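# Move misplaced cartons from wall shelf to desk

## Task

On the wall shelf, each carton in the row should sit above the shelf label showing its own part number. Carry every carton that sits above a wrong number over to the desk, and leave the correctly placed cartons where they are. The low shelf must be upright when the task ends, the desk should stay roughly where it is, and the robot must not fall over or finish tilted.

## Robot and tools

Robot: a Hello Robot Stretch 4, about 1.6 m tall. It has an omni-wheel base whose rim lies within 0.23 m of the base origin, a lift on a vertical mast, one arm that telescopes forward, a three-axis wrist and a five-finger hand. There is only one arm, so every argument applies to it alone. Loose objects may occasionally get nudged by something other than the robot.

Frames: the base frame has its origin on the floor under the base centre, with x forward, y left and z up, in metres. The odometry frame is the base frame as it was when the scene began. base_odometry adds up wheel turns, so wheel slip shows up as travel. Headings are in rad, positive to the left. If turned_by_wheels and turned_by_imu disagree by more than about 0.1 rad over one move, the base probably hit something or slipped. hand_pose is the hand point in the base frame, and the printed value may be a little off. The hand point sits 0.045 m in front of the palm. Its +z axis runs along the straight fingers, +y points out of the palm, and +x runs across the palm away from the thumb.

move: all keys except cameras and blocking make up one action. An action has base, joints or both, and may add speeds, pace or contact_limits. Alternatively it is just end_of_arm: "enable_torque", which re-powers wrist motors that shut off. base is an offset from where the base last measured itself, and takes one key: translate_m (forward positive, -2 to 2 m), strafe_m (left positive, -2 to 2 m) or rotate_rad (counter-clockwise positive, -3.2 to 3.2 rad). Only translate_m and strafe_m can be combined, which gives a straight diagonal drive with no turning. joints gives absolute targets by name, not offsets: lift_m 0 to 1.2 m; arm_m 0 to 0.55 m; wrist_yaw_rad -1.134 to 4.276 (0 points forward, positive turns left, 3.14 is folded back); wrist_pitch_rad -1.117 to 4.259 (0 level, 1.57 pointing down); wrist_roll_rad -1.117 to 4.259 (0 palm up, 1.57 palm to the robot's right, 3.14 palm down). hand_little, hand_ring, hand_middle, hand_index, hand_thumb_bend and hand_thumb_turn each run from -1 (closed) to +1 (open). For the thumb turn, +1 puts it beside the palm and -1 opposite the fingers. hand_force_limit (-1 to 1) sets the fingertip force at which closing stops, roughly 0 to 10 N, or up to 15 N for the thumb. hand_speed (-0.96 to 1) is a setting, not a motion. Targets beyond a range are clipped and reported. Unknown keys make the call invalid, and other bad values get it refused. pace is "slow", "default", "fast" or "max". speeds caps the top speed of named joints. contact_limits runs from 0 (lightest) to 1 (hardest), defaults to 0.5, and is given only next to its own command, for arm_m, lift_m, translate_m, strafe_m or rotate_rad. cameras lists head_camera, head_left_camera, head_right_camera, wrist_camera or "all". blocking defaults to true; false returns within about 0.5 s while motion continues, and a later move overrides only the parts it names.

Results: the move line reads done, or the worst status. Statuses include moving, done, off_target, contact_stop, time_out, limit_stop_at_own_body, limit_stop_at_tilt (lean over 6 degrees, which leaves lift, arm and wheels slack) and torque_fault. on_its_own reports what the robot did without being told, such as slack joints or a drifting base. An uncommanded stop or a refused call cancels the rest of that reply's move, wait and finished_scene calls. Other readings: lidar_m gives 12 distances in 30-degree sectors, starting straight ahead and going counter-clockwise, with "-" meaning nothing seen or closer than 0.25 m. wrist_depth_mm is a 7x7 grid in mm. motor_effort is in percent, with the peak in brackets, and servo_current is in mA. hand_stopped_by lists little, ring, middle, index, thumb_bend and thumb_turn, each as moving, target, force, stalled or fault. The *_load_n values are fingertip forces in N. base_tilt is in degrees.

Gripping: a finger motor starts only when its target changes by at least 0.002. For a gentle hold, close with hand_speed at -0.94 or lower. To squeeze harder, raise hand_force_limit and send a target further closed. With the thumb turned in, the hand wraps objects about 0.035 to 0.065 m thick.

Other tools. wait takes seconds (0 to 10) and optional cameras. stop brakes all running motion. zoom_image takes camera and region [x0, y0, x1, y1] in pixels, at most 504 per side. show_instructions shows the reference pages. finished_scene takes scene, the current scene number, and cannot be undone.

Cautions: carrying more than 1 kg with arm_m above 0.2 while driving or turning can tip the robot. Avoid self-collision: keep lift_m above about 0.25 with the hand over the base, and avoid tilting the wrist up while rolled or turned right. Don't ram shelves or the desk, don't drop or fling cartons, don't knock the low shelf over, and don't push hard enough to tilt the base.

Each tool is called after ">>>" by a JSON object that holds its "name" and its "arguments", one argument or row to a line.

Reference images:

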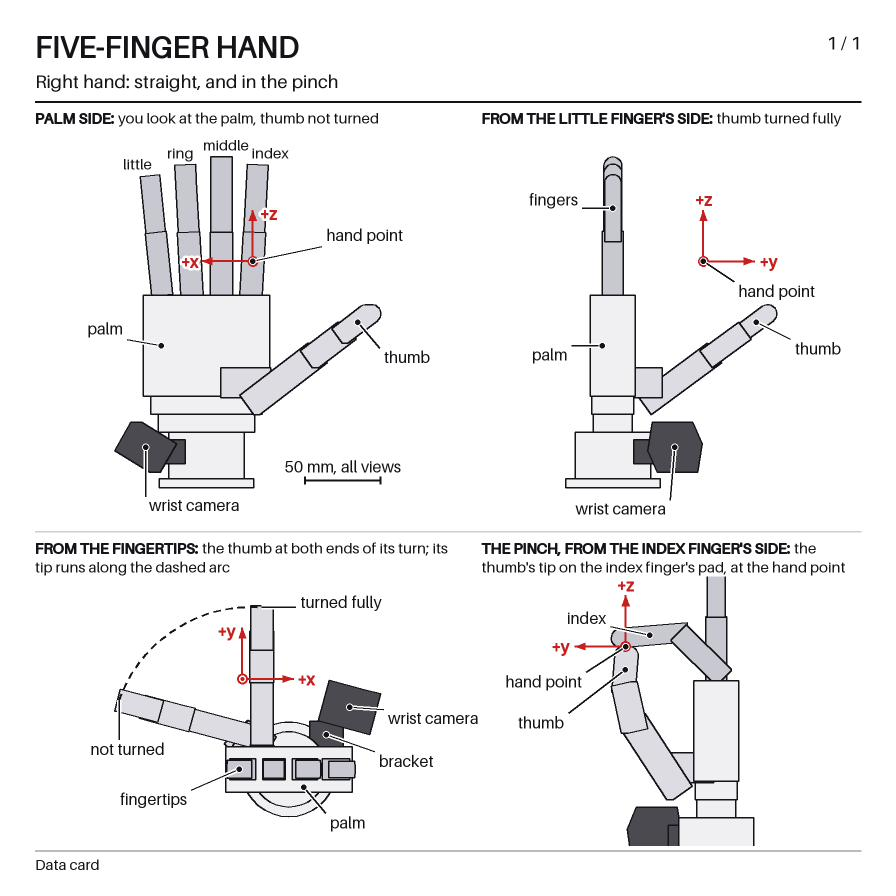

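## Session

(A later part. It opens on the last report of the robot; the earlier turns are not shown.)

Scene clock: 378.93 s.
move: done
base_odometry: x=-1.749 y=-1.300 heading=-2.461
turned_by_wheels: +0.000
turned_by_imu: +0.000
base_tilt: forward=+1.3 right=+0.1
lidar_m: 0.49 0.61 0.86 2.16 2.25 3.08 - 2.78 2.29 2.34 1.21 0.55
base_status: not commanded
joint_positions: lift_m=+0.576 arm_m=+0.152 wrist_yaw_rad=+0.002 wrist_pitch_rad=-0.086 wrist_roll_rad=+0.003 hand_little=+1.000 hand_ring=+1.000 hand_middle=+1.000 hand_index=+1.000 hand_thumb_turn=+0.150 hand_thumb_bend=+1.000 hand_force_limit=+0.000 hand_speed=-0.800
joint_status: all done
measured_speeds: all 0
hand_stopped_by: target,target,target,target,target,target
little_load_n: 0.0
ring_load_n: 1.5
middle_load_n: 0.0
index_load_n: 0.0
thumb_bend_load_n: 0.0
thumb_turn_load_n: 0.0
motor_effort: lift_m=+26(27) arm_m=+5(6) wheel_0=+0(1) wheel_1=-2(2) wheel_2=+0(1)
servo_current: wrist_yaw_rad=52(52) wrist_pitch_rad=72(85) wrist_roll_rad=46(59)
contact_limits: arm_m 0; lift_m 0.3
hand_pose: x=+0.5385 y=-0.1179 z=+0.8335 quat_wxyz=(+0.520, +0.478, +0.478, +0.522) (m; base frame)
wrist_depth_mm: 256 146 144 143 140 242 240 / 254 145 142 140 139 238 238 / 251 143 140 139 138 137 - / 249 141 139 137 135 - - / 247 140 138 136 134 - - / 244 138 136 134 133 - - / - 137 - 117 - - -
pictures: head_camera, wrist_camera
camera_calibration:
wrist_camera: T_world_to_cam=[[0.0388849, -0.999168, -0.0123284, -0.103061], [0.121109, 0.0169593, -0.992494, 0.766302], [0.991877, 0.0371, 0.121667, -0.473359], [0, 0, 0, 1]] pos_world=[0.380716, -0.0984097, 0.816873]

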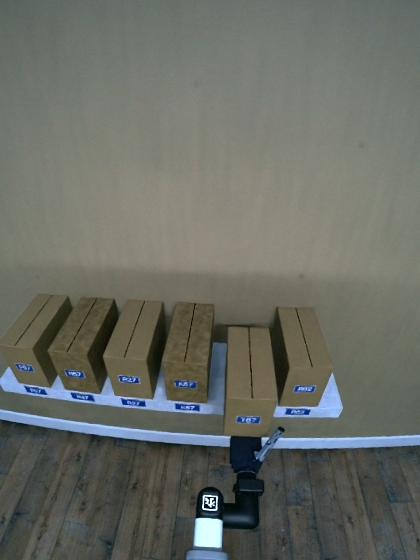

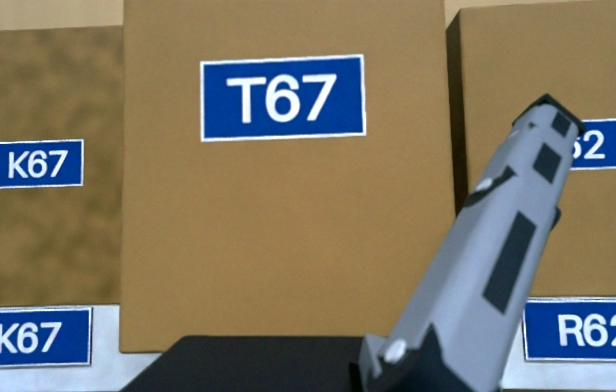

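>>> {"name": "move", "arguments": {
  "joints": {"lift_m": 0.585},
  "speeds": {"lift_m": 0.03},
  "contact_limits": {"lift_m": 0.3}
}}

>>> {"name": "move", "arguments": {
  "joints": {"arm_m": 0.172},
  "speeds": {"arm_m": 0.03},
  "contact_limits": {"arm_m": 0.1},
  "cameras": ["wrist_camera"]
}}

>>> {"name": "move", "arguments": {
  "joints": {"lift_m": 0.613, "wrist_pitch_rad": -0.005},
  "speeds": {"lift_m": 0.03, "wrist_pitch_rad": 0.1},
  "contact_limits": {"lift_m": 0.3},
  "cameras": ["wrist_camera", "head_camera"]
}}

Scene clock: 384.60 s.
move: done
base_odometry: x=-1.749 y=-1.300 heading=-2.461
turned_by_wheels: +0.000
turned_by_imu: +0.000
base_tilt: forward=+1.2 right=+0.3
lidar_m: 0.49 0.62 0.85 2.14 2.27 3.06 - 2.79 2.28 2.35 1.23 0.53
base_status: not commanded
joint_positions: lift_m=+0.584 arm_m=+0.152 wrist_yaw_rad=+0.002 wrist_pitch_rad=-0.084 wrist_roll_rad=+0.003 hand_little=+1.000 hand_ring=+1.000 hand_middle=+1.000 hand_index=+1.000 hand_thumb_turn=+0.150 hand_thumb_bend=+1.000 hand_force_limit=+0.000 hand_speed=-0.800
joint_status: all done
measured_speeds: all 0
hand_stopped_by: target,target,target,target,target,target
little_load_n: 0.0
ring_load_n: 1.5
middle_load_n: 1.0
index_load_n: 0.0
thumb_bend_load_n: 0.0
thumb_turn_load_n: 0.5
motor_effort: lift_m=+26(28) arm_m=+5(5) wheel_0=+0(1) wheel_1=-2(2) wheel_2=+0(1)
servo_current: wrist_yaw_rad=52(59) wrist_pitch_rad=85(85) wrist_roll_rad=52(52)
contact_limits: arm_m 0; lift_m 0.3
hand_pose: x=+0.5387 y=-0.1179 z=+0.8411 quat_wxyz=(+0.519, +0.479, +0.478, +0.522) (m; base frame)
wrist_depth_mm: 257 252 148 147 145 241 239 / 254 149 146 144 143 238 237 / 250 146 143 142 140 236 - / 248 143 141 139 137 - - / 246 141 139 137 136 - - / 244 139 136 134 133 - - / - 137 - 117 - - -
pictures: none

Scene clock: 385.63 s.
move: done
base_odometry: x=-1.749 y=-1.300 heading=-2.461
turned_by_wheels: +0.000
turned_by_imu: +0.000
base_tilt: forward=+1.3 right=+0.3
lidar_m: 0.53 0.63 0.89 2.15 2.25 3.07 - 2.78 2.24 2.33 1.23 0.61
base_status: not commanded
joint_positions: lift_m=+0.584 arm_m=+0.172 wrist_yaw_rad=+0.002 wrist_pitch_rad=-0.084 wrist_roll_rad=+0.003 hand_little=+1.000 hand_ring=+1.000 hand_middle=+1.000 hand_index=+1.000 hand_thumb_turn=+0.150 hand_thumb_bend=+1.000 hand_force_limit=+0.000 hand_speed=-0.800
joint_status: all done
measured_speeds: all 0
hand_stopped_by: target,target,target,target,target,target
little_load_n: 0.0
ring_load_n: 1.0
middle_load_n: 1.5
index_load_n: -2.5
thumb_bend_load_n: 0.0
thumb_turn_load_n: 0.0
motor_effort: lift_m=+25(26) arm_m=+6(8) wheel_0=+0(1) wheel_1=-2(2) wheel_2=+0(1)
servo_current: wrist_yaw_rad=59(59) wrist_pitch_rad=85(91) wrist_roll_rad=20(52)
contact_limits: arm_m 0.1; lift_m 0.3
hand_pose: x=+0.5587 y=-0.1179 z=+0.8412 quat_wxyz=(+0.519, +0.479, +0.478, +0.522) (m; base frame)
wrist_depth_mm: 235 234 152 151 149 225 225 / 232 230 149 147 146 224 223 / 230 149 146 144 143 221 - / 227 145 143 141 140 - - / 224 142 140 138 137 - - / 223 220 137 135 134 - - / 215 - - 117 - - -
pictures: wrist_camera
camera_calibration:
wrist_camera: T_world_to_cam=[[0.0388595, -0.999168, -0.0123955, -0.103675], [0.119395, 0.0169588, -0.992702, 0.77268], [0.992086, 0.037096, 0.119955, -0.492841], [0, 0, 0, 1]] pos_world=[0.400716, -0.0984096, 0.824875]

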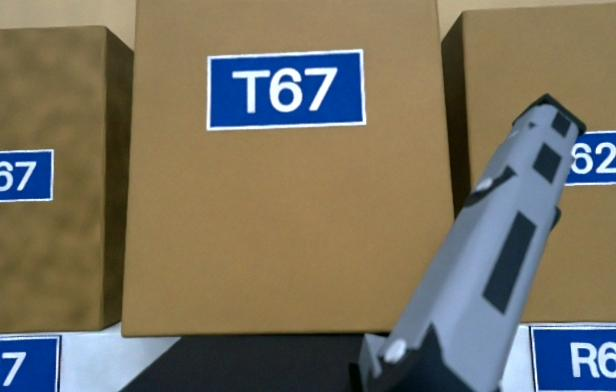

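Scene clock: 386.97 s.
move: done
base_odometry: x=-1.749 y=-1.300 heading=-2.461
turned_by_wheels: +0.000
turned_by_imu: +0.000
base_tilt: forward=+1.4 right=+0.3
lidar_m: 0.52 0.62 0.85 2.15 2.27 3.10 - 2.82 2.27 2.35 1.22 0.63
base_status: not commanded
joint_positions: lift_m=+0.612 arm_m=+0.172 wrist_yaw_rad=+0.002 wrist_pitch_rad=+0.006 wrist_roll_rad=+0.003 hand_little=+1.000 hand_ring=+1.000 hand_middle=+1.000 hand_index=+1.000 hand_thumb_turn=+0.150 hand_thumb_bend=+1.000 hand_force_limit=+0.000 hand_speed=-0.800
joint_status: all done
measured_speeds: all 0
hand_stopped_by: target,target,target,target,target,target
little_load_n: 0.5
ring_load_n: 0.5
middle_load_n: 0.0
index_load_n: 0.0
thumb_bend_load_n: 0.0
thumb_turn_load_n: 0.5
motor_effort: lift_m=+25(28) arm_m=+5(6) wheel_0=+0(0) wheel_1=-2(2) wheel_2=+0(0)
servo_current: wrist_yaw_rad=46(59) wrist_pitch_rad=65(78) wrist_roll_rad=59(65)
contact_limits: arm_m 0.1; lift_m 0.3
hand_pose: x=+0.5649 y=-0.1179 z=+0.8494 quat_wxyz=(+0.497, +0.502, +0.501, +0.500) (m; base frame)
wrist_depth_mm: 220 144 142 141 139 211 211 / 220 220 141 139 138 211 211 / 220 142 139 138 137 137 - / 221 140 138 136 135 - - / 221 139 137 135 135 - - / 222 221 136 134 133 - - / 216 - - 117 - - -
pictures: head_camera, wrist_camera
camera_calibration:
wrist_camera: T_world_to_cam=[[0.0376755, -0.999169, -0.0155434, -0.10046], [0.0294661, 0.0166585, -0.999427, 0.836577], [0.998855, 0.0371959, 0.0300692, -0.427547], [0, 0, 0, 1]] pos_world=[0.406192, -0.0984098, 0.847392]

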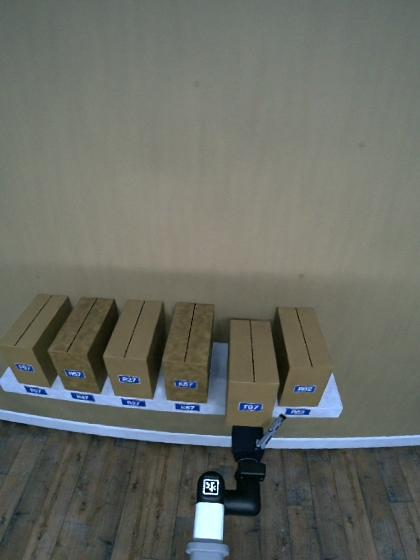

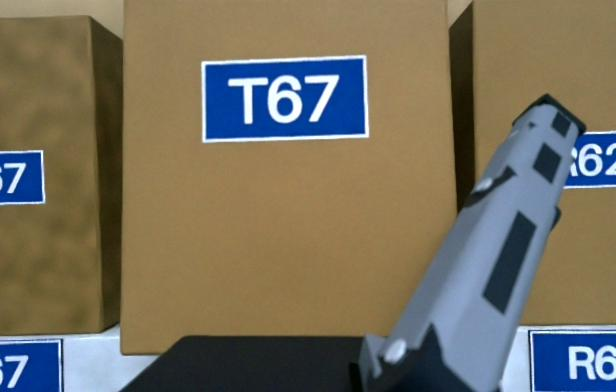

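>>> {"name": "move", "arguments": {
  "joints": {"arm_m": 0.232},
  "speeds": {"arm_m": 0.04},
  "contact_limits": {"arm_m": 0.1},
  "cameras": ["wrist_camera", "head_right_camera"]
}}

Scene clock: 392.13 s.
move: done
base_odometry: x=-1.749 y=-1.300 heading=-2.461
turned_by_wheels: +0.000
turned_by_imu: +0.000
base_tilt: forward=+1.3 right=+0.2
lidar_m: 0.57 0.62 0.85 2.15 2.25 3.10 - 2.80 2.30 2.34 1.21 0.62
base_status: not commanded
joint_positions: lift_m=+0.612 arm_m=+0.232 wrist_yaw_rad=+0.002 wrist_pitch_rad=+0.006 wrist_roll_rad=+0.003 hand_little=+1.000 hand_ring=+1.000 hand_middle=+1.000 hand_index=+1.000 hand_thumb_turn=+0.150 hand_thumb_bend=+1.000 hand_force_limit=+0.000 hand_speed=-0.800
joint_status: all done
measured_speeds: all 0
hand_stopped_by: target,target,target,target,target,target
little_load_n: 0.5
ring_load_n: 0.5
middle_load_n: 0.0
index_load_n: 0.5
thumb_bend_load_n: 0.0
thumb_turn_load_n: 0.0
motor_effort: lift_m=+25(25) arm_m=+5(8) wheel_0=+0(0) wheel_1=-2(2) wheel_2=+0(0)
servo_current: wrist_yaw_rad=46(59) wrist_pitch_rad=65(72) wrist_roll_rad=39(65)
contact_limits: arm_m 0.1; lift_m 0.3
hand_pose: x=+0.6249 y=-0.1179 z=+0.8494 quat_wxyz=(+0.497, +0.502, +0.501, +0.500) (m; base frame)
wrist_depth_mm: 182 144 142 141 139 182 152 / 180 219 141 139 138 183 152 / 171 142 139 138 137 173 - / 178 140 138 137 135 - - / 177 138 137 135 134 - - / 177 213 135 134 133 - - / 163 136 - 117 - - -
pictures: head_right_camera, wrist_camera
camera_calibration:
wrist_camera: T_world_to_cam=[[0.0374709, -0.999178, -0.0154497, -0.102705], [0.0293747, 0.0165552, -0.999431, 0.834845], [0.998866, 0.0369958, 0.0299709, -0.487419], [0, 0, 0, 1]] pos_world=[0.466192, -0.0984096, 0.847392]

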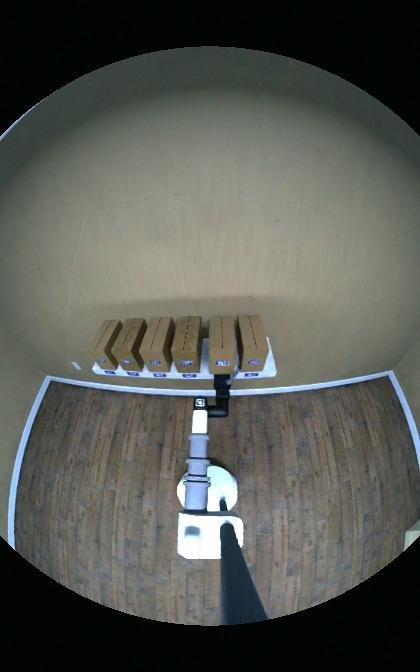

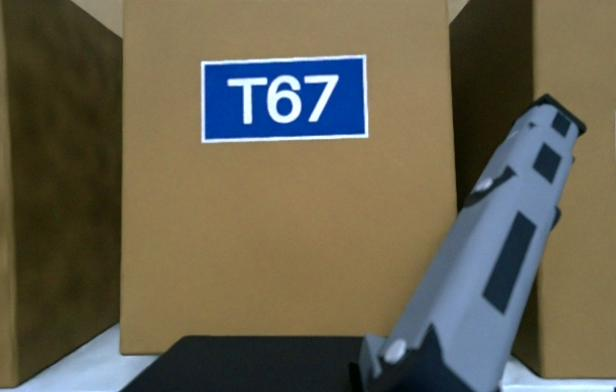

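>>> {"name": "move", "arguments": {
  "joints": {"arm_m": 0.255},
  "speeds": {"arm_m": 0.03},
  "contact_limits": {"arm_m": 0.2},
  "cameras": ["wrist_camera"]
}}

>>> {"name": "move", "arguments": {
  "joints": {"arm_m": 0.27},
  "speeds": {"arm_m": 0.03},
  "contact_limits": {"arm_m": 0.2},
  "cameras": ["wrist_camera", "head_right_camera"]
}}

Scene clock: 399.57 s.
move: contact_stop
base_odometry: x=-1.749 y=-1.300 heading=-2.461
turned_by_wheels: +0.000
turned_by_imu: +0.000
base_tilt: forward=+1.4 right=+0.1
lidar_m: 0.57 0.63 0.84 2.17 2.25 3.10 - 2.81 2.29 2.34 1.20 0.61
base_status: not commanded
joint_positions: lift_m=+0.612 arm_m=+0.251 wrist_yaw_rad=+0.000 wrist_pitch_rad=+0.007 wrist_roll_rad=+0.002 hand_little=+1.000 hand_ring=+1.000 hand_middle=+0.999 hand_index=+0.999 hand_thumb_turn=+0.150 hand_thumb_bend=+1.000 hand_force_limit=+0.000 hand_speed=-0.800
joint_status: arm_m contact_stop (moved +0.019 of +0.023)
measured_speeds: all 0
hand_stopped_by: target,target,target,target,target,target
little_load_n: 0.5
ring_load_n: 0.0
middle_load_n: -4.0
index_load_n: -4.0
thumb_bend_load_n: 0.0
thumb_turn_load_n: 0.0
on_its_own: arm_m is slack since a contact_stop
motor_effort: lift_m=+25(26) arm_m=+0(14) wheel_0=+4(4) wheel_1=+2(2) wheel_2=-4(7)
servo_current: wrist_yaw_rad=46(59) wrist_pitch_rad=65(72) wrist_roll_rad=59(65)
contact_limits: arm_m 0.2; lift_m 0.3
hand_pose: x=+0.6439 y=-0.1184 z=+0.8493 quat_wxyz=(+0.498, +0.502, +0.501, +0.499) (m; base frame)
wrist_depth_mm: 183 141 140 138 138 169 143 / 189 221 138 137 137 181 136 / 172 219 138 136 135 171 - / 178 138 137 135 134 134 - / 178 137 136 135 134 - - / 185 136 135 133 133 - - / 170 - - 117 - - -
pictures: wrist_camera
camera_calibration:
wrist_camera: T_world_to_cam=[[0.0350263, -0.999279, -0.0146589, -0.103008], [0.0287504, 0.0156694, -0.999464, 0.834532], [0.998973, 0.0345861, 0.0292785, -0.506097], [0, 0, 0, 1]] pos_world=[0.485192, -0.0985066, 0.847392]

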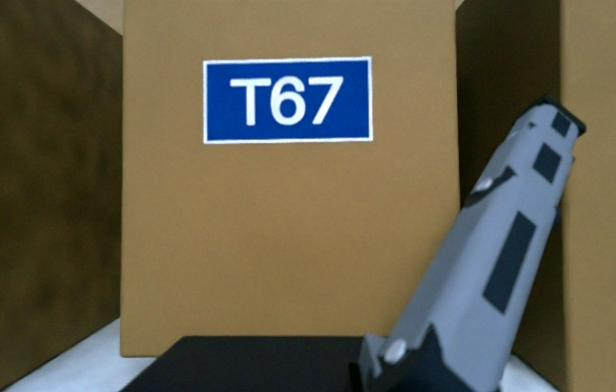

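not run: a stop that you did not command came earlier in this reply.

>>> {"name": "move", "arguments": {
  "joints": {"arm_m": 0.246, "hand_thumb_turn": 0.03},
  "speeds": {"arm_m": 0.03},
  "cameras": ["wrist_camera"]
}}

>>> {"name": "move", "arguments": {
  "joints": {"lift_m": 0.625},
  "speeds": {"lift_m": 0.03},
  "contact_limits": {"lift_m": 0.4},
  "cameras": ["wrist_camera", "head_camera", "head_right_camera"]
}}

Scene clock: 421.37 s.
move: done
base_odometry: x=-1.749 y=-1.300 heading=-2.461
turned_by_wheels: +0.000
turned_by_imu: +0.000
base_tilt: forward=+1.4 right=+0.2
lidar_m: 0.59 0.61 0.86 2.16 2.26 3.09 - 2.76 2.28 2.33 1.19 0.62
base_status: not commanded
joint_positions: lift_m=+0.612 arm_m=+0.246 wrist_yaw_rad=+0.000 wrist_pitch_rad=+0.007 wrist_roll_rad=+0.002 hand_little=+1.000 hand_ring=+1.000 hand_middle=+1.000 hand_index=+1.000 hand_thumb_turn=+0.030 hand_thumb_bend=+1.000 hand_force_limit=+0.000 hand_speed=-0.800
joint_status: all done
measured_speeds: all 0
hand_stopped_by: target,target,target,target,target,target
little_load_n: 0.5
ring_load_n: 0.5
middle_load_n: 0.0
index_load_n: 0.0
thumb_bend_load_n: 0.0
thumb_turn_load_n: 0.0
motor_effort: lift_m=+25(25) arm_m=-6(8) wheel_0=+2(4) wheel_1=+1(2) wheel_2=-1(4)
servo_current: wrist_yaw_rad=52(59) wrist_pitch_rad=65(78) wrist_roll_rad=26(52)
contact_limits: lift_m 0.3
hand_pose: x=+0.6389 y=-0.1184 z=+0.8493 quat_wxyz=(+0.498, +0.502, +0.501, +0.499) (m; base frame)
wrist_depth_mm: 181 144 142 141 140 182 145 / 180 217 140 139 139 183 - / 178 141 139 138 137 136 - / 177 140 138 137 135 - - / 177 138 137 135 135 - - / 168 212 135 134 133 - - / 176 - - 117 - - -
pictures: wrist_camera
camera_calibration:
wrist_camera: T_world_to_cam=[[0.0350263, -0.999279, -0.0146589, -0.102833], [0.0287504, 0.0156694, -0.999464, 0.834676], [0.998973, 0.0345861, 0.0292785, -0.501103], [0, 0, 0, 1]] pos_world=[0.480192, -0.0985066, 0.847392]

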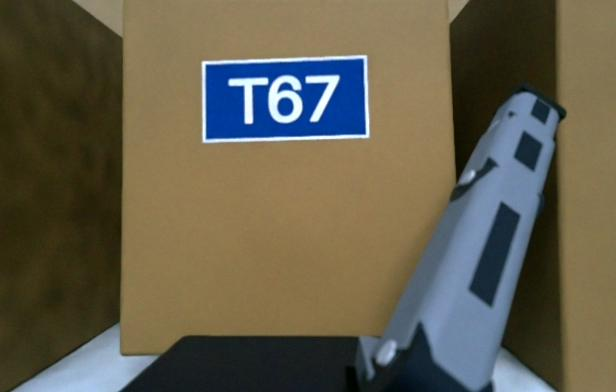

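Scene clock: 422.17 s.
move: done
base_odometry: x=-1.749 y=-1.300 heading=-2.461
turned_by_wheels: +0.000
turned_by_imu: +0.000
base_tilt: forward=+1.4 right=+0.2
lidar_m: 0.57 0.62 0.87 2.15 2.25 3.08 - 2.76 2.30 2.35 1.24 0.62
base_status: not commanded
joint_positions: lift_m=+0.624 arm_m=+0.246 wrist_yaw_rad=+0.000 wrist_pitch_rad=+0.013 wrist_roll_rad=+0.002 hand_little=+1.000 hand_ring=+1.000 hand_middle=+1.000 hand_index=+1.000 hand_thumb_turn=+0.030 hand_thumb_bend=+1.000 hand_force_limit=+0.000 hand_speed=-0.800
joint_status: all done
measured_speeds: all 0
hand_stopped_by: target,target,target,target,target,target
little_load_n: 0.5
ring_load_n: 0.5
middle_load_n: 0.0
index_load_n: 0.0
thumb_bend_load_n: 0.0
thumb_turn_load_n: 0.5
motor_effort: lift_m=+29(29) arm_m=+4(6) wheel_0=+2(2) wheel_1=+1(2) wheel_2=-1(1)
servo_current: wrist_yaw_rad=59(59) wrist_pitch_rad=98(98) wrist_roll_rad=26(52)
contact_limits: lift_m 0.4
hand_pose: x=+0.6391 y=-0.1184 z=+0.8597 quat_wxyz=(+0.496, +0.504, +0.503, +0.497) (m; base frame)
wrist_depth_mm: 183 142 141 141 139 181 143 / 181 220 140 139 138 182 - / 172 216 138 138 137 136 - / 178 139 138 136 136 - - / 178 137 136 135 135 - - / 184 214 135 134 134 - - / 176 135 - 117 - - -
pictures: head_camera, head_right_camera, wrist_camera
camera_calibration:
wrist_camera: T_world_to_cam=[[0.0349448, -0.999279, -0.0148616, -0.102461], [0.0229464, 0.015669, -0.999614, 0.848889], [0.999126, 0.0345903, 0.0234774, -0.496724], [0, 0, 0, 1]] pos_world=[0.480391, -0.0985066, 0.8587]

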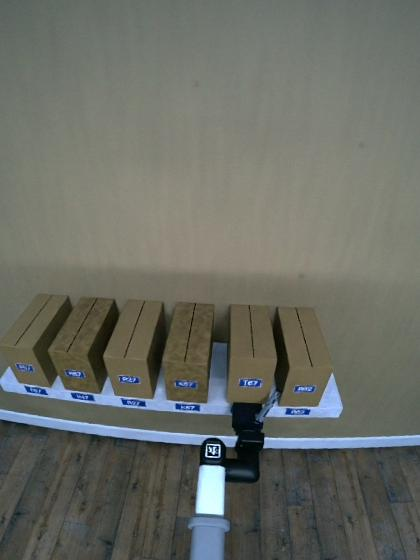

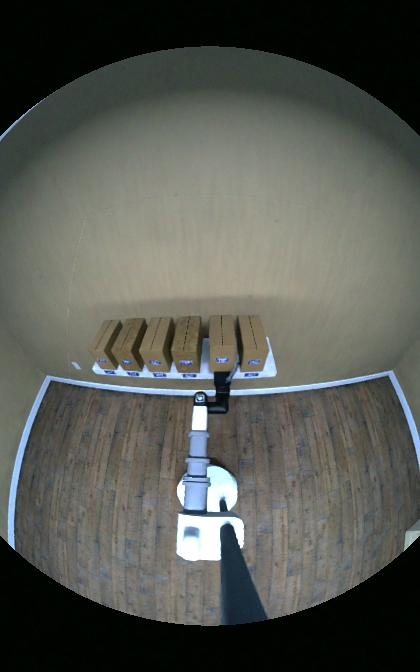

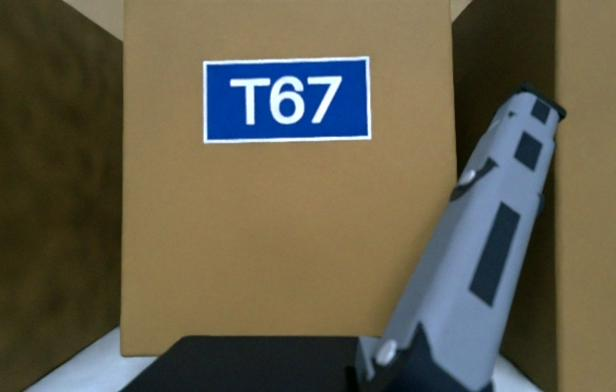

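>>> {"name": "zoom_image", "arguments": {
  "camera": "head_camera",
  "region": [150, 280, 350, 480]
}}

Scaled by 2.520 from the camera's 420x560 image, which has a finer 1200x1600 frame.

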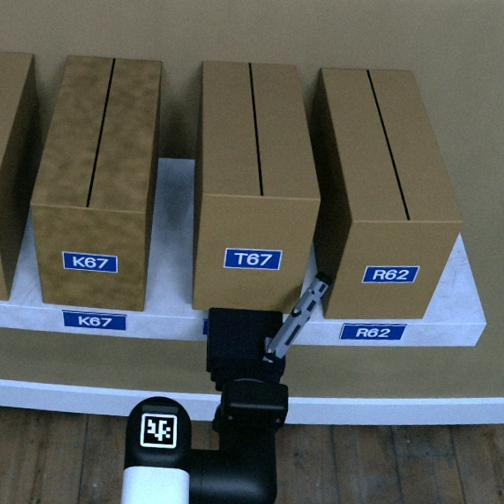

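>>> {"name": "move", "arguments": {
  "joints": {"arm_m": 0.26},
  "speeds": {"arm_m": 0.03},
  "contact_limits": {"arm_m": 0.5},
  "cameras": ["wrist_camera", "head_camera"]
}}

>>> {"name": "zoom_image", "arguments": {
  "camera": "head_camera",
  "region": [150, 280, 350, 480]
}}

Scene clock: 432.17 s.
move: contact_stop
base_odometry: x=-1.749 y=-1.300 heading=-2.461
turned_by_wheels: +0.000
turned_by_imu: +0.001
base_tilt: forward=+1.3 right=+0.2
lidar_m: 0.55 0.62 0.87 2.15 2.27 3.12 - 2.79 2.30 2.33 1.21 0.64
base_status: not commanded
joint_positions: lift_m=+0.624 arm_m=+0.250 wrist_yaw_rad=-0.002 wrist_pitch_rad=+0.015 wrist_roll_rad=+0.001 hand_little=+1.000 hand_ring=+1.000 hand_middle=+1.000 hand_index=+1.000 hand_thumb_turn=+0.030 hand_thumb_bend=+1.000 hand_force_limit=+0.000 hand_speed=-0.800
joint_status: arm_m contact_stop (moved +0.004 of +0.014)
measured_speeds: all 0
hand_stopped_by: target,target,target,target,target,target
little_load_n: 0.0
ring_load_n: 0.0
middle_load_n: 0.0
index_load_n: 0.0
thumb_bend_load_n: 0.0
thumb_turn_load_n: 0.0
on_its_own: arm_m is slack since a contact_stop (your +0.260 is given up)
motor_effort: lift_m=+28(29) arm_m=+0(22) wheel_0=+2(7) wheel_1=+0(5) wheel_2=-3(15)
servo_current: wrist_yaw_rad=52(59) wrist_pitch_rad=111(117) wrist_roll_rad=26(59)
contact_limits: arm_m 0.5; lift_m 0.4
hand_pose: x=+0.6426 y=-0.1188 z=+0.8592 quat_wxyz=(+0.496, +0.505, +0.503, +0.496) (m; base frame)
wrist_depth_mm: 183 140 139 138 138 170 143 / 189 220 138 137 137 181 - / 172 219 137 136 136 135 - / 178 138 137 135 135 - - / 178 137 136 135 134 - - / 184 213 135 134 134 - - / 176 135 - 117 - - -
pictures: head_camera, wrist_camera
camera_calibration:
wrist_camera: T_world_to_cam=[[0.0327873, -0.99936, -0.0143073, -0.102125], [0.0205046, 0.0149845, -0.999677, 0.849879], [0.999252, 0.0324833, 0.0209827, -0.498442], [0, 0, 0, 1]] pos_world=[0.483992, -0.0986039, 0.858603]

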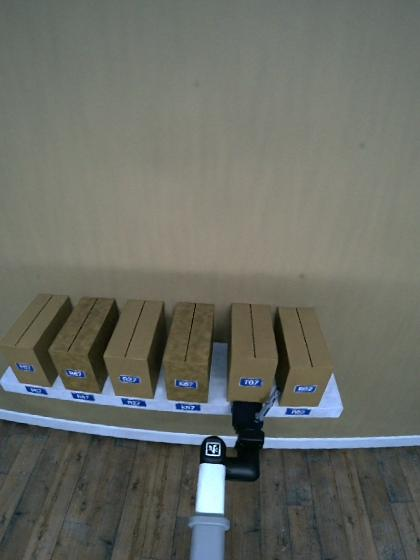

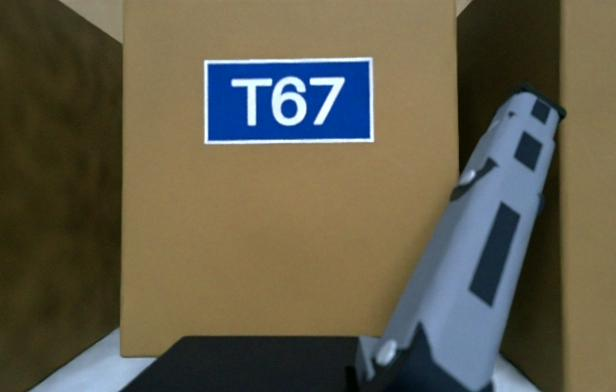

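Scaled by 2.520 from the camera's 420x560 image, which has a finer 1200x1600 frame.

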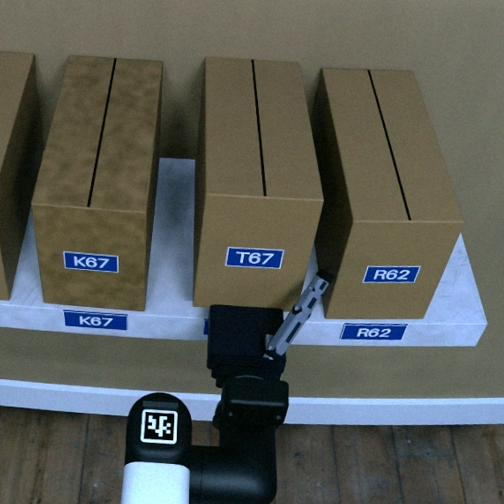

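>>> {"name": "move", "arguments": {
  "joints": {"arm_m": 0.152},
  "speeds": {"arm_m": 0.04},
  "contact_limits": {"arm_m": 0.3},
  "cameras": ["wrist_camera", "head_camera"]
}}

>>> {"name": "zoom_image", "arguments": {
  "camera": "head_camera",
  "region": [150, 280, 350, 480]
}}

Scene clock: 451.97 s.
move: done
base_odometry: x=-1.749 y=-1.300 heading=-2.461
turned_by_wheels: +0.000
turned_by_imu: +0.000
base_tilt: forward=+1.3 right=+0.2
lidar_m: 0.49 0.63 0.89 2.16 2.25 3.11 - 2.81 2.28 2.35 1.20 0.61
base_status: not commanded
joint_positions: lift_m=+0.624 arm_m=+0.152 wrist_yaw_rad=-0.002 wrist_pitch_rad=+0.015 wrist_roll_rad=+0.001 hand_little=+1.000 hand_ring=+1.000 hand_middle=+1.000 hand_index=+1.000 hand_thumb_turn=+0.030 hand_thumb_bend=+1.000 hand_force_limit=+0.000 hand_speed=-0.800
joint_status: all done
measured_speeds: all 0
hand_stopped_by: target,target,target,target,target,target
little_load_n: 0.0
ring_load_n: 1.5
middle_load_n: 0.5
index_load_n: 0.0
thumb_bend_load_n: 0.0
thumb_turn_load_n: 0.0
motor_effort: lift_m=+26(28) arm_m=-6(9) wheel_0=+0(2) wheel_1=-1(1) wheel_2=+1(3)
servo_current: wrist_yaw_rad=52(59) wrist_pitch_rad=111(124) wrist_roll_rad=52(59)
contact_limits: arm_m 0.3; lift_m 0.4
hand_pose: x=+0.5451 y=-0.1188 z=+0.8594 quat_wxyz=(+0.496, +0.505, +0.503, +0.496) (m; base frame)
wrist_depth_mm: - 147 146 145 143 224 221 / 241 237 144 143 142 224 222 / 243 144 142 140 140 139 - / 244 141 140 138 138 - - / 245 140 138 137 136 - - / 246 138 136 135 134 - - / - 237 - 117 - - -
pictures: head_camera, wrist_camera
camera_calibration:
wrist_camera: T_world_to_cam=[[0.0327873, -0.99936, -0.0143073, -0.0989257], [0.0205046, 0.0149845, -0.999677, 0.852079], [0.999252, 0.0324833, 0.0209827, -0.40102], [0, 0, 0, 1]] pos_world=[0.386492, -0.0986039, 0.858803]

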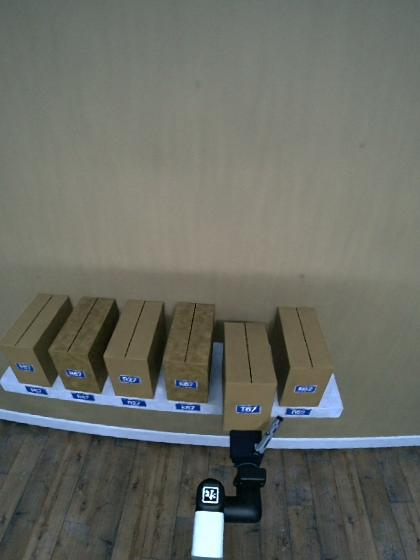

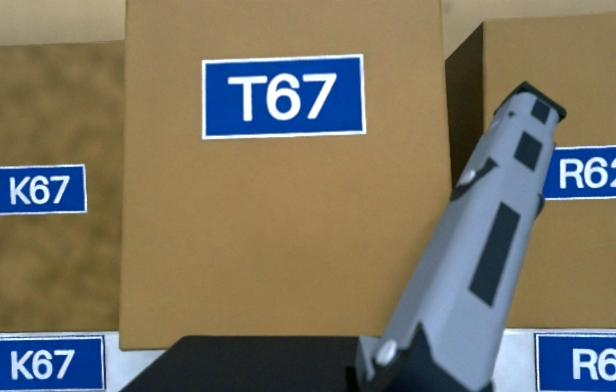

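Scaled by 2.520 from the camera's 420x560 image, which has a finer 1200x1600 frame.

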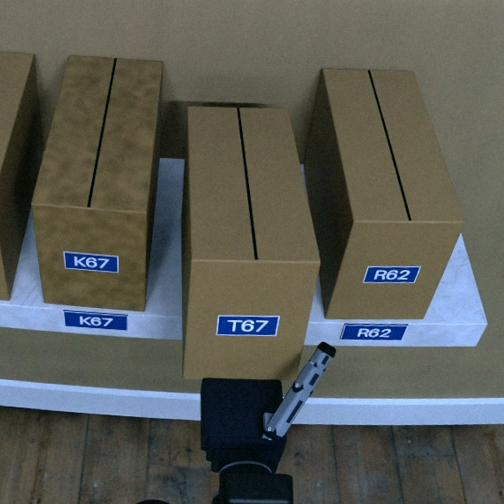

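>>> {"name": "move", "arguments": {
  "joints": {"lift_m": 0.575},
  "speeds": {"lift_m": 0.06},
  "contact_limits": {"lift_m": 0.3},
  "cameras": ["wrist_camera"]
}}

Scene clock: 455.40 s.
move: done
base_odometry: x=-1.749 y=-1.300 heading=-2.461
turned_by_wheels: +0.000
turned_by_imu: +0.000
base_tilt: forward=+1.3 right=+0.3
lidar_m: 0.49 0.61 0.86 2.16 2.25 3.09 - 2.81 2.31 2.34 1.20 0.63
base_status: not commanded
joint_positions: lift_m=+0.575 arm_m=+0.152 wrist_yaw_rad=-0.002 wrist_pitch_rad=+0.003 wrist_roll_rad=+0.001 hand_little=+1.000 hand_ring=+1.000 hand_middle=+1.000 hand_index=+1.000 hand_thumb_turn=+0.030 hand_thumb_bend=+1.000 hand_force_limit=+0.000 hand_speed=-0.800
joint_status: all done
measured_speeds: all 0
hand_stopped_by: target,target,target,target,target,target
little_load_n: 0.0
ring_load_n: 0.0
middle_load_n: 0.0
index_load_n: 0.0
thumb_bend_load_n: 0.0
thumb_turn_load_n: 0.0
motor_effort: lift_m=+16(26) arm_m=-4(6) wheel_0=+1(1) wheel_1=+0(0) wheel_2=+1(1)
servo_current: wrist_yaw_rad=52(52) wrist_pitch_rad=52(124) wrist_roll_rad=39(65)
contact_limits: arm_m 0.3; lift_m 0.3
hand_pose: x=+0.5443 y=-0.1188 z=+0.8129 quat_wxyz=(+0.500, +0.502, +0.500, +0.499) (m; base frame)
wrist_depth_mm: 245 137 136 134 134 229 227 / 246 136 135 134 134 229 227 / 245 136 135 134 133 132 - / 245 136 135 134 133 - - / 246 136 135 134 133 - - / - 136 135 133 133 - - / - - - 117 - - -
pictures: wrist_camera
camera_calibration:
wrist_camera: T_world_to_cam=[[0.0329605, -0.99936, -0.0139028, -0.0999868], [0.0328179, 0.014985, -0.999349, 0.798679], [0.998918, 0.0324828, 0.0332908, -0.409052], [0, 0, 0, 1]] pos_world=[0.385694, -0.0986039, 0.810387]

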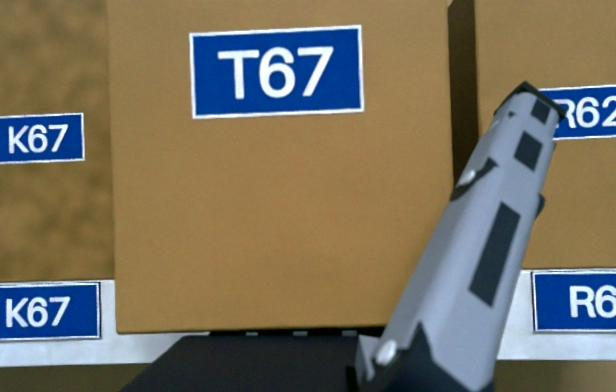

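>>> {"name": "move", "arguments": {
  "joints": {"lift_m": 0.54, "wrist_pitch_rad": -0.15}
}}

>>> {"name": "move", "arguments": {
  "joints": {"arm_m": 0.159},
  "speeds": {"arm_m": 0.03},
  "contact_limits": {"arm_m": 0.0}
}}

>>> {"name": "move", "arguments": {
  "joints": {"lift_m": 0.562},
  "speeds": {"lift_m": 0.04},
  "contact_limits": {"lift_m": 0.4},
  "cameras": ["wrist_camera"]
}}

Scene clock: 464.00 s.
move: done
base_odometry: x=-1.749 y=-1.300 heading=-2.461
turned_by_wheels: +0.000
turned_by_imu: +0.000
base_tilt: forward=+1.3 right=+0.2
lidar_m: 0.50 0.61 0.87 2.16 2.25 3.10 - 2.79 2.30 2.34 1.21 0.60
base_status: not commanded
joint_positions: lift_m=+0.540 arm_m=+0.152 wrist_yaw_rad=-0.002 wrist_pitch_rad=-0.141 wrist_roll_rad=+0.001 hand_little=+1.000 hand_ring=+1.000 hand_middle=+1.000 hand_index=+1.000 hand_thumb_turn=+0.030 hand_thumb_bend=+1.000 hand_force_limit=+0.000 hand_speed=-0.800
joint_status: all done
measured_speeds: all 0
hand_stopped_by: target,target,target,target,target,target
little_load_n: 0.0
ring_load_n: 0.0
middle_load_n: 0.0
index_load_n: 0.0
thumb_bend_load_n: 0.0
thumb_turn_load_n: 0.0
motor_effort: lift_m=+16(17) arm_m=-4(5) wheel_0=+0(1) wheel_1=+0(1) wheel_2=+1(1)
servo_current: wrist_yaw_rad=52(59) wrist_pitch_rad=52(215) wrist_roll_rad=33(59)
contact_limits: arm_m 0.3
hand_pose: x=+0.5335 y=-0.1188 z=+0.8091 quat_wxyz=(+0.534, +0.464, +0.463, +0.534) (m; base frame)
wrist_depth_mm: 277 272 154 153 152 255 252 / 271 154 151 150 149 250 247 / 265 151 147 147 145 245 - / 259 146 145 143 142 - - / 253 143 142 140 139 - - / 248 239 139 138 137 - - / - - - 117 - - -
pictures: none

Scene clock: 464.63 s.
move: contact_stop
base_odometry: x=-1.749 y=-1.300 heading=-2.461
turned_by_wheels: +0.000
turned_by_imu: +0.000
base_tilt: forward=+1.4 right=+0.2
lidar_m: 0.47 0.61 0.85 2.16 2.25 3.11 - 2.78 2.28 2.34 1.20 0.60
base_status: not commanded
joint_positions: lift_m=+0.540 arm_m=+0.158 wrist_yaw_rad=-0.002 wrist_pitch_rad=-0.143 wrist_roll_rad=+0.001 hand_little=+1.000 hand_ring=+1.000 hand_middle=+1.000 hand_index=+1.000 hand_thumb_turn=+0.030 hand_thumb_bend=+1.000 hand_force_limit=+0.000 hand_speed=-0.800
joint_status: arm_m contact_stop (moved +0.006 of +0.007)
measured_speeds: all 0
hand_stopped_by: target,target,target,target,target,target
little_load_n: 0.0
ring_load_n: 0.0
middle_load_n: -0.5
index_load_n: 0.0
thumb_bend_load_n: 0.0
thumb_turn_load_n: 0.0
on_its_own: arm_m is slack since a contact_stop
motor_effort: lift_m=+16(16) arm_m=+0(11) wheel_0=+5(6) wheel_1=+0(1) wheel_2=-4(4)
servo_current: wrist_yaw_rad=52(52) wrist_pitch_rad=52(59) wrist_roll_rad=26(59)
contact_limits: arm_m 0
hand_pose: x=+0.5396 y=-0.1188 z=+0.8095 quat_wxyz=(+0.535, +0.464, +0.462, +0.534) (m; base frame)
wrist_depth_mm: 270 265 150 148 147 252 249 / 265 259 146 145 144 246 244 / 259 145 143 142 141 241 - / 252 141 140 138 137 - - / 246 138 137 135 135 - - / - 136 135 165 133 - - / - - - 117 - - -
pictures: none

not run: a stop that you did not command came earlier in this reply.

>>> {"name": "move", "arguments": {
  "joints": {"arm_m": 0.154},
  "speeds": {"arm_m": 0.03}
}}

>>> {"name": "move", "arguments": {
  "joints": {"lift_m": 0.562},
  "speeds": {"lift_m": 0.04},
  "contact_limits": {"lift_m": 0.4},
  "cameras": ["wrist_camera"]
}}

Scene clock: 468.27 s.
move: done
base_odometry: x=-1.749 y=-1.300 heading=-2.461
turned_by_wheels: +0.000
turned_by_imu: +0.000
base_tilt: forward=+1.3 right=+0.2
lidar_m: 0.50 0.63 0.86 2.16 2.24 3.13 - 2.78 2.30 2.34 1.21 0.62
base_status: not commanded
joint_positions: lift_m=+0.540 arm_m=+0.154 wrist_yaw_rad=-0.002 wrist_pitch_rad=-0.143 wrist_roll_rad=+0.001 hand_little=+1.000 hand_ring=+1.000 hand_middle=+1.000 hand_index=+1.000 hand_thumb_turn=+0.030 hand_thumb_bend=+1.000 hand_force_limit=+0.000 hand_speed=-0.800
joint_status: all done
measured_speeds: all 0
hand_stopped_by: target,target,target,target,target,target
little_load_n: 0.0
ring_load_n: 0.0
middle_load_n: 0.0
index_load_n: 0.0
thumb_bend_load_n: 0.0
thumb_turn_load_n: 0.0
motor_effort: lift_m=+16(16) arm_m=-6(7) wheel_0=+1(6) wheel_1=+1(1) wheel_2=+0(4)
servo_current: wrist_yaw_rad=52(59) wrist_pitch_rad=52(59) wrist_roll_rad=13(59)
hand_pose: x=+0.5354 y=-0.1188 z=+0.8095 quat_wxyz=(+0.535, +0.464, +0.462, +0.534) (m; base frame)
wrist_depth_mm: 274 270 153 152 151 254 251 / 271 151 150 148 147 247 246 / 263 149 146 145 144 243 - / 256 145 143 142 141 - - / 251 142 139 139 138 - - / 248 139 138 136 135 - - / - - - 117 - - -
pictures: none

Scene clock: 469.23 s.
move: done
base_odometry: x=-1.749 y=-1.300 heading=-2.461
turned_by_wheels: +0.000
turned_by_imu: +0.000
base_tilt: forward=+1.4 right=+0.3
lidar_m: 0.48 0.60 0.83 2.15 2.27 3.09 - 2.79 2.28 2.33 1.22 0.61
base_status: not commanded
joint_positions: lift_m=+0.561 arm_m=+0.154 wrist_yaw_rad=-0.002 wrist_pitch_rad=-0.135 wrist_roll_rad=+0.001 hand_little=+1.000 hand_ring=+1.000 hand_middle=+1.000 hand_index=+1.000 hand_thumb_turn=+0.030 hand_thumb_bend=+1.000 hand_force_limit=+0.000 hand_speed=-0.800
joint_status: all done
measured_speeds: all 0
hand_stopped_by: target,target,target,target,target,target
little_load_n: 0.0
ring_load_n: 1.5
middle_load_n: 1.0
index_load_n: 0.0
thumb_bend_load_n: 0.0
thumb_turn_load_n: 0.5
motor_effort: lift_m=+26(26) arm_m=-5(6) wheel_0=+1(1) wheel_1=+1(1) wheel_2=+0(0)
servo_current: wrist_yaw_rad=46(59) wrist_pitch_rad=85(91) wrist_roll_rad=20(52)
contact_limits: lift_m 0.4
hand_pose: x=+0.5360 y=-0.1188 z=+0.8291 quat_wxyz=(+0.533, +0.466, +0.464, +0.532) (m; base frame)
wrist_depth_mm: 266 149 148 147 146 246 244 / 262 257 145 144 144 242 241 / 257 145 143 142 141 239 - / 253 142 141 140 138 - - / 248 140 138 138 137 - - / 246 138 136 135 135 - - / - 136 - 117 - - -
pictures: wrist_camera
camera_calibration:
wrist_camera: T_world_to_cam=[[0.0345095, -0.999364, -0.00893304, -0.104441], [0.170161, 0.0146833, -0.985307, 0.729703], [0.984812, 0.0324824, 0.170559, -0.507507], [0, 0, 0, 1]] pos_world=[0.379236, -0.098604, 0.804609]

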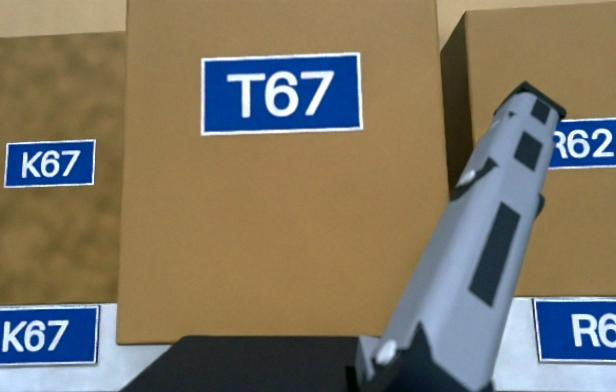

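>>> {"name": "move", "arguments": {
  "joints": {"arm_m": 0.14},
  "speeds": {"arm_m": 0.03}
}}

>>> {"name": "move", "arguments": {
  "joints": {"lift_m": 0.543},
  "speeds": {"lift_m": 0.04},
  "cameras": ["wrist_camera"]
}}

>>> {"name": "move", "arguments": {
  "joints": {"arm_m": 0.154},
  "speeds": {"arm_m": 0.03},
  "cameras": ["wrist_camera"]
}}

Scene clock: 474.20 s.
move: done
base_odometry: x=-1.749 y=-1.300 heading=-2.461
turned_by_wheels: +0.000
turned_by_imu: +0.000
base_tilt: forward=+1.3 right=+0.2
lidar_m: 0.47 0.63 0.86 2.15 2.23 3.11 - 2.77 2.27 2.33 1.20 0.52
base_status: not commanded
joint_positions: lift_m=+0.561 arm_m=+0.140 wrist_yaw_rad=-0.002 wrist_pitch_rad=-0.135 wrist_roll_rad=+0.001 hand_little=+1.000 hand_ring=+1.000 hand_middle=+1.000 hand_index=+1.000 hand_thumb_turn=+0.030 hand_thumb_bend=+1.000 hand_force_limit=+0.000 hand_speed=-0.800
joint_status: all done
measured_speeds: all 0
hand_stopped_by: target,target,target,target,target,target
little_load_n: 0.0
ring_load_n: 1.5
middle_load_n: 1.0
index_load_n: -0.5
thumb_bend_load_n: 0.0
thumb_turn_load_n: 0.0
motor_effort: lift_m=+26(27) arm_m=-5(8) wheel_0=+1(1) wheel_1=+1(1) wheel_2=+0(0)
servo_current: wrist_yaw_rad=52(59) wrist_pitch_rad=78(85) wrist_roll_rad=33(52)
contact_limits: lift_m 0.4
hand_pose: x=+0.5221 y=-0.1188 z=+0.8290 quat_wxyz=(+0.533, +0.466, +0.464, +0.532) (m; base frame)
wrist_depth_mm: - 149 148 147 146 259 257 / 279 273 145 145 144 255 254 / 274 146 143 142 141 252 - / 268 143 141 139 139 - - / 263 140 139 137 137 - - / 262 137 136 135 135 - - / - - - 117 - - -
pictures: none

Scene clock: 475.10 s.
move: done
base_odometry: x=-1.749 y=-1.300 heading=-2.461
turned_by_wheels: +0.000
turned_by_imu: +0.000
base_tilt: forward=+1.3 right=+0.2
lidar_m: 0.49 0.64 0.87 2.17 2.25 3.09 - 2.77 2.31 2.34 1.23 0.52
base_status: not commanded
joint_positions: lift_m=+0.543 arm_m=+0.140 wrist_yaw_rad=-0.002 wrist_pitch_rad=-0.141 wrist_roll_rad=+0.001 hand_little=+1.000 hand_ring=+1.000 hand_middle=+1.000 hand_index=+1.000 hand_thumb_turn=+0.030 hand_thumb_bend=+1.000 hand_force_limit=+0.000 hand_speed=-0.800
joint_status: all done
measured_speeds: all 0
hand_stopped_by: target,target,target,target,target,target
little_load_n: 0.0
ring_load_n: 0.0
middle_load_n: 0.0
index_load_n: 0.0
thumb_bend_load_n: 0.0
thumb_turn_load_n: 0.0
motor_effort: lift_m=+16(24) arm_m=-6(6) wheel_0=+1(1) wheel_1=+0(1) wheel_2=+0(0)
servo_current: wrist_yaw_rad=52(65) wrist_pitch_rad=59(85) wrist_roll_rad=46(65)
hand_pose: x=+0.5216 y=-0.1188 z=+0.8121 quat_wxyz=(+0.534, +0.464, +0.463, +0.534) (m; base frame)
wrist_depth_mm: - - 153 153 151 266 264 / 285 153 150 149 148 262 259 / 279 150 146 145 144 256 - / 272 146 144 142 141 - - / 266 142 140 139 138 - - / 260 139 138 137 136 - - / - - - 117 - - -
pictures: wrist_camera
camera_calibration:
wrist_camera: T_world_to_cam=[[0.0345541, -0.999365, -0.00874414, -0.104272], [0.175557, 0.0146829, -0.98436, 0.711876], [0.983863, 0.0324786, 0.175953, -0.494287], [0, 0, 0, 1]] pos_world=[0.364938, -0.098604, 0.786802]

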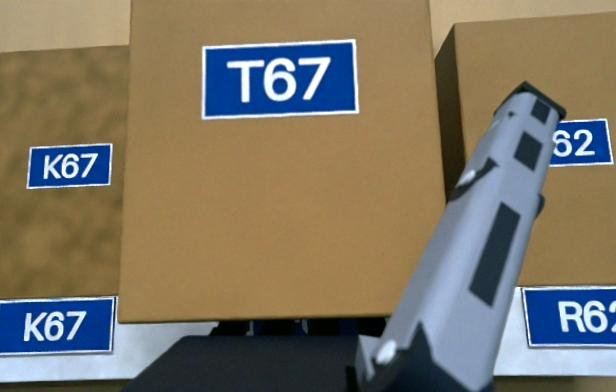

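Scene clock: 475.93 s.
move: done
base_odometry: x=-1.749 y=-1.300 heading=-2.461
turned_by_wheels: +0.000
turned_by_imu: +0.000
base_tilt: forward=+1.4 right=+0.2
lidar_m: 0.49 0.62 0.86 2.16 2.27 3.10 - 2.78 2.28 2.34 1.19 0.50
base_status: not commanded
joint_positions: lift_m=+0.543 arm_m=+0.154 wrist_yaw_rad=-0.002 wrist_pitch_rad=-0.141 wrist_roll_rad=+0.001 hand_little=+1.000 hand_ring=+1.000 hand_middle=+1.000 hand_index=+1.000 hand_thumb_turn=+0.030 hand_thumb_bend=+1.000 hand_force_limit=+0.000 hand_speed=-0.800
joint_status: all done
measured_speeds: all 0
hand_stopped_by: target,target,target,target,target,target
little_load_n: 0.0
ring_load_n: 0.0
middle_load_n: 0.0
index_load_n: 0.0
thumb_bend_load_n: 0.0
thumb_turn_load_n: 0.0
motor_effort: lift_m=+16(16) arm_m=+5(9) wheel_0=+1(2) wheel_1=+1(1) wheel_2=+0(0)
servo_current: wrist_yaw_rad=59(59) wrist_pitch_rad=52(59) wrist_roll_rad=39(59)
hand_pose: x=+0.5353 y=-0.1188 z=+0.8121 quat_wxyz=(+0.534, +0.464, +0.463, +0.534) (m; base frame)
wrist_depth_mm: 274 140 138 138 136 253 251 / 268 137 135 134 134 247 245 / 263 134 133 131 130 129 - / 256 130 129 128 - - - / 250 128 127 125 125 - - / 247 125 124 123 123 - - / - - - 117 - - -
pictures: wrist_camera
camera_calibration:
wrist_camera: T_world_to_cam=[[0.0345588, -0.999364, -0.00874006, -0.10475], [0.175672, 0.0146835, -0.984339, 0.709412], [0.983842, 0.0324822, 0.176068, -0.507848], [0, 0, 0, 1]] pos_world=[0.378638, -0.098604, 0.786802]

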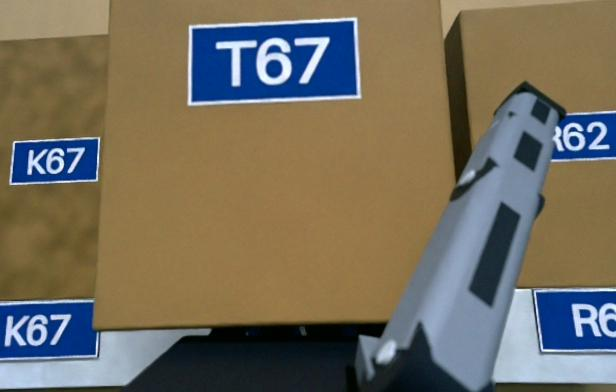

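>>> {"name": "move", "arguments": {
  "joints": {"lift_m": 0.562},
  "speeds": {"lift_m": 0.04},
  "contact_limits": {"lift_m": 0.4}
}}

>>> {"name": "move", "arguments": {
  "joints": {"arm_m": 0.138},
  "speeds": {"arm_m": 0.03},
  "cameras": ["wrist_camera"]
}}

>>> {"name": "move", "arguments": {
  "joints": {"lift_m": 0.5994, "wrist_pitch_rad": 0.08},
  "speeds": {"lift_m": 0.05, "wrist_pitch_rad": 0.28},
  "contact_limits": {"lift_m": 0.4},
  "cameras": ["wrist_camera", "head_camera"]
}}

Scene clock: 490.63 s.
move: done
base_odometry: x=-1.749 y=-1.300 heading=-2.461
turned_by_wheels: +0.000
turned_by_imu: +0.000
base_tilt: forward=+1.3 right=+0.3
lidar_m: 0.46 0.61 0.83 2.17 2.25 3.06 - 2.83 2.30 2.33 1.22 0.53
base_status: not commanded
joint_positions: lift_m=+0.561 arm_m=+0.154 wrist_yaw_rad=-0.002 wrist_pitch_rad=-0.139 wrist_roll_rad=+0.001 hand_little=+1.000 hand_ring=+1.000 hand_middle=+1.000 hand_index=+1.000 hand_thumb_turn=+0.030 hand_thumb_bend=+1.000 hand_force_limit=+0.000 hand_speed=-0.800
joint_status: all done
measured_speeds: all 0
hand_stopped_by: target,target,target,target,target,target
little_load_n: 0.0
ring_load_n: 0.5
middle_load_n: 0.5
index_load_n: 0.0
thumb_bend_load_n: 0.0
thumb_turn_load_n: 0.0
motor_effort: lift_m=+26(26) arm_m=+5(6) wheel_0=+1(1) wheel_1=+0(1) wheel_2=+0(0)
servo_current: wrist_yaw_rad=52(59) wrist_pitch_rad=59(72) wrist_roll_rad=46(65)
contact_limits: lift_m 0.4
hand_pose: x=+0.5355 y=-0.1188 z=+0.8298 quat_wxyz=(+0.534, +0.465, +0.463, +0.533) (m; base frame)
wrist_depth_mm: - 140 139 137 136 248 246 / 264 137 135 135 133 243 242 / 259 134 132 131 130 129 - / 255 130 129 128 - - - / 249 128 127 125 124 - - / 246 125 123 122 - - - / - 123 - 117 - - -
pictures: none

Scene clock: 491.53 s.
move: done
base_odometry: x=-1.749 y=-1.300 heading=-2.461
turned_by_wheels: +0.000
turned_by_imu: +0.000
base_tilt: forward=+1.3 right=+0.2
lidar_m: 0.47 0.62 0.89 2.14 2.27 3.11 - 2.82 2.28 2.33 1.23 0.48
base_status: not commanded
joint_positions: lift_m=+0.561 arm_m=+0.138 wrist_yaw_rad=-0.002 wrist_pitch_rad=-0.139 wrist_roll_rad=+0.001 hand_little=+1.000 hand_ring=+1.000 hand_middle=+1.000 hand_index=+1.000 hand_thumb_turn=+0.030 hand_thumb_bend=+1.000 hand_force_limit=+0.000 hand_speed=-0.800
joint_status: all done
measured_speeds: all 0
hand_stopped_by: target,target,target,target,target,target
little_load_n: 0.0
ring_load_n: 0.0
middle_load_n: 1.0
index_load_n: 0.0
thumb_bend_load_n: 0.0
thumb_turn_load_n: 0.0
motor_effort: lift_m=+26(26) arm_m=-5(9) wheel_0=+1(1) wheel_1=+1(1) wheel_2=+0(0)
servo_current: wrist_yaw_rad=46(52) wrist_pitch_rad=65(72) wrist_roll_rad=52(65)
contact_limits: lift_m 0.4
hand_pose: x=+0.5198 y=-0.1188 z=+0.8298 quat_wxyz=(+0.534, +0.465, +0.463, +0.533) (m; base frame)
wrist_depth_mm: - 140 139 138 136 262 260 / 282 138 135 134 133 259 257 / 277 135 132 132 130 129 - / 271 131 129 128 - - - / 267 128 127 126 124 - - / 264 125 124 123 - - - / - 123 - 117 - - -
pictures: wrist_camera
camera_calibration:
wrist_camera: T_world_to_cam=[[0.0345355, -0.999364, -0.00882593, -0.103975], [0.173353, 0.0146875, -0.98475, 0.731145], [0.984254, 0.0324789, 0.17375, -0.493971], [0, 0, 0, 1]] pos_world=[0.363037, -0.098604, 0.804905]

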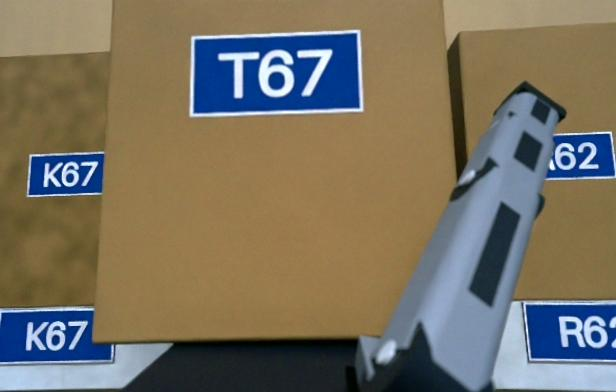

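Scene clock: 492.80 s.
move: done
base_odometry: x=-1.749 y=-1.300 heading=-2.461
turned_by_wheels: +0.000
turned_by_imu: +0.000
base_tilt: forward=+1.3 right=+0.2
lidar_m: 0.45 0.61 0.87 2.15 2.26 3.12 - 2.78 2.29 2.35 1.18 0.50
base_status: not commanded
joint_positions: lift_m=+0.599 arm_m=+0.138 wrist_yaw_rad=-0.002 wrist_pitch_rad=+0.088 wrist_roll_rad=+0.001 hand_little=+1.000 hand_ring=+1.000 hand_middle=+1.000 hand_index=+1.000 hand_thumb_turn=+0.030 hand_thumb_bend=+1.000 hand_force_limit=+0.000 hand_speed=-0.800
joint_status: all done
measured_speeds: all 0
hand_stopped_by: target,target,target,target,target,target
little_load_n: 0.0
ring_load_n: 0.0
middle_load_n: 0.0
index_load_n: 0.0
thumb_bend_load_n: 0.0
thumb_turn_load_n: 0.0
motor_effort: lift_m=+25(27) arm_m=-5(5) wheel_0=+1(1) wheel_1=+0(1) wheel_2=+0(0)
servo_current: wrist_yaw_rad=46(59) wrist_pitch_rad=59(65) wrist_roll_rad=33(65)
contact_limits: lift_m 0.4
hand_pose: x=+0.5346 y=-0.1188 z=+0.8175 quat_wxyz=(+0.478, +0.522, +0.521, +0.477) (m; base frame)
wrist_depth_mm: 248 115 114 113 113 227 227 / 249 117 115 114 114 114 229 / 252 118 - 116 116 - - / 255 119 118 117 117 - - / 257 120 119 119 118 - - / - 122 121 120 - - - / - - - 117 - - -
pictures: head_camera, wrist_camera
camera_calibration:
wrist_camera: T_world_to_cam=[[0.0316489, -0.999357, -0.0168566, -0.0964868], [-0.0524661, 0.0151807, -0.998507, 0.848506], [0.998121, 0.032486, -0.0519519, -0.329428], [0, 0, 0, 1]] pos_world=[0.376381, -0.0986039, 0.828499]

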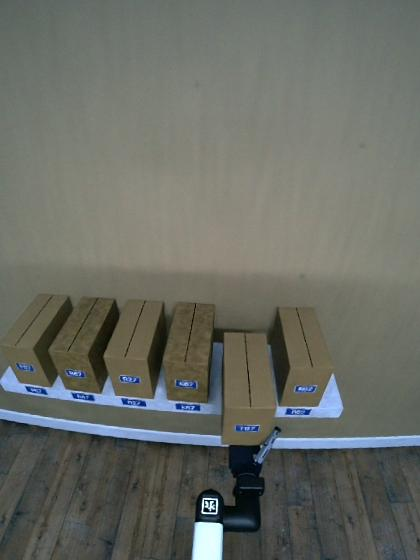

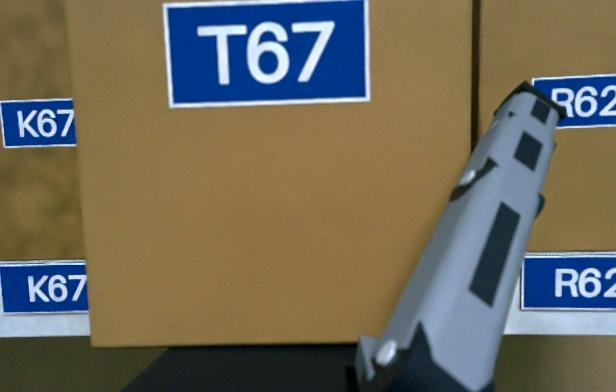

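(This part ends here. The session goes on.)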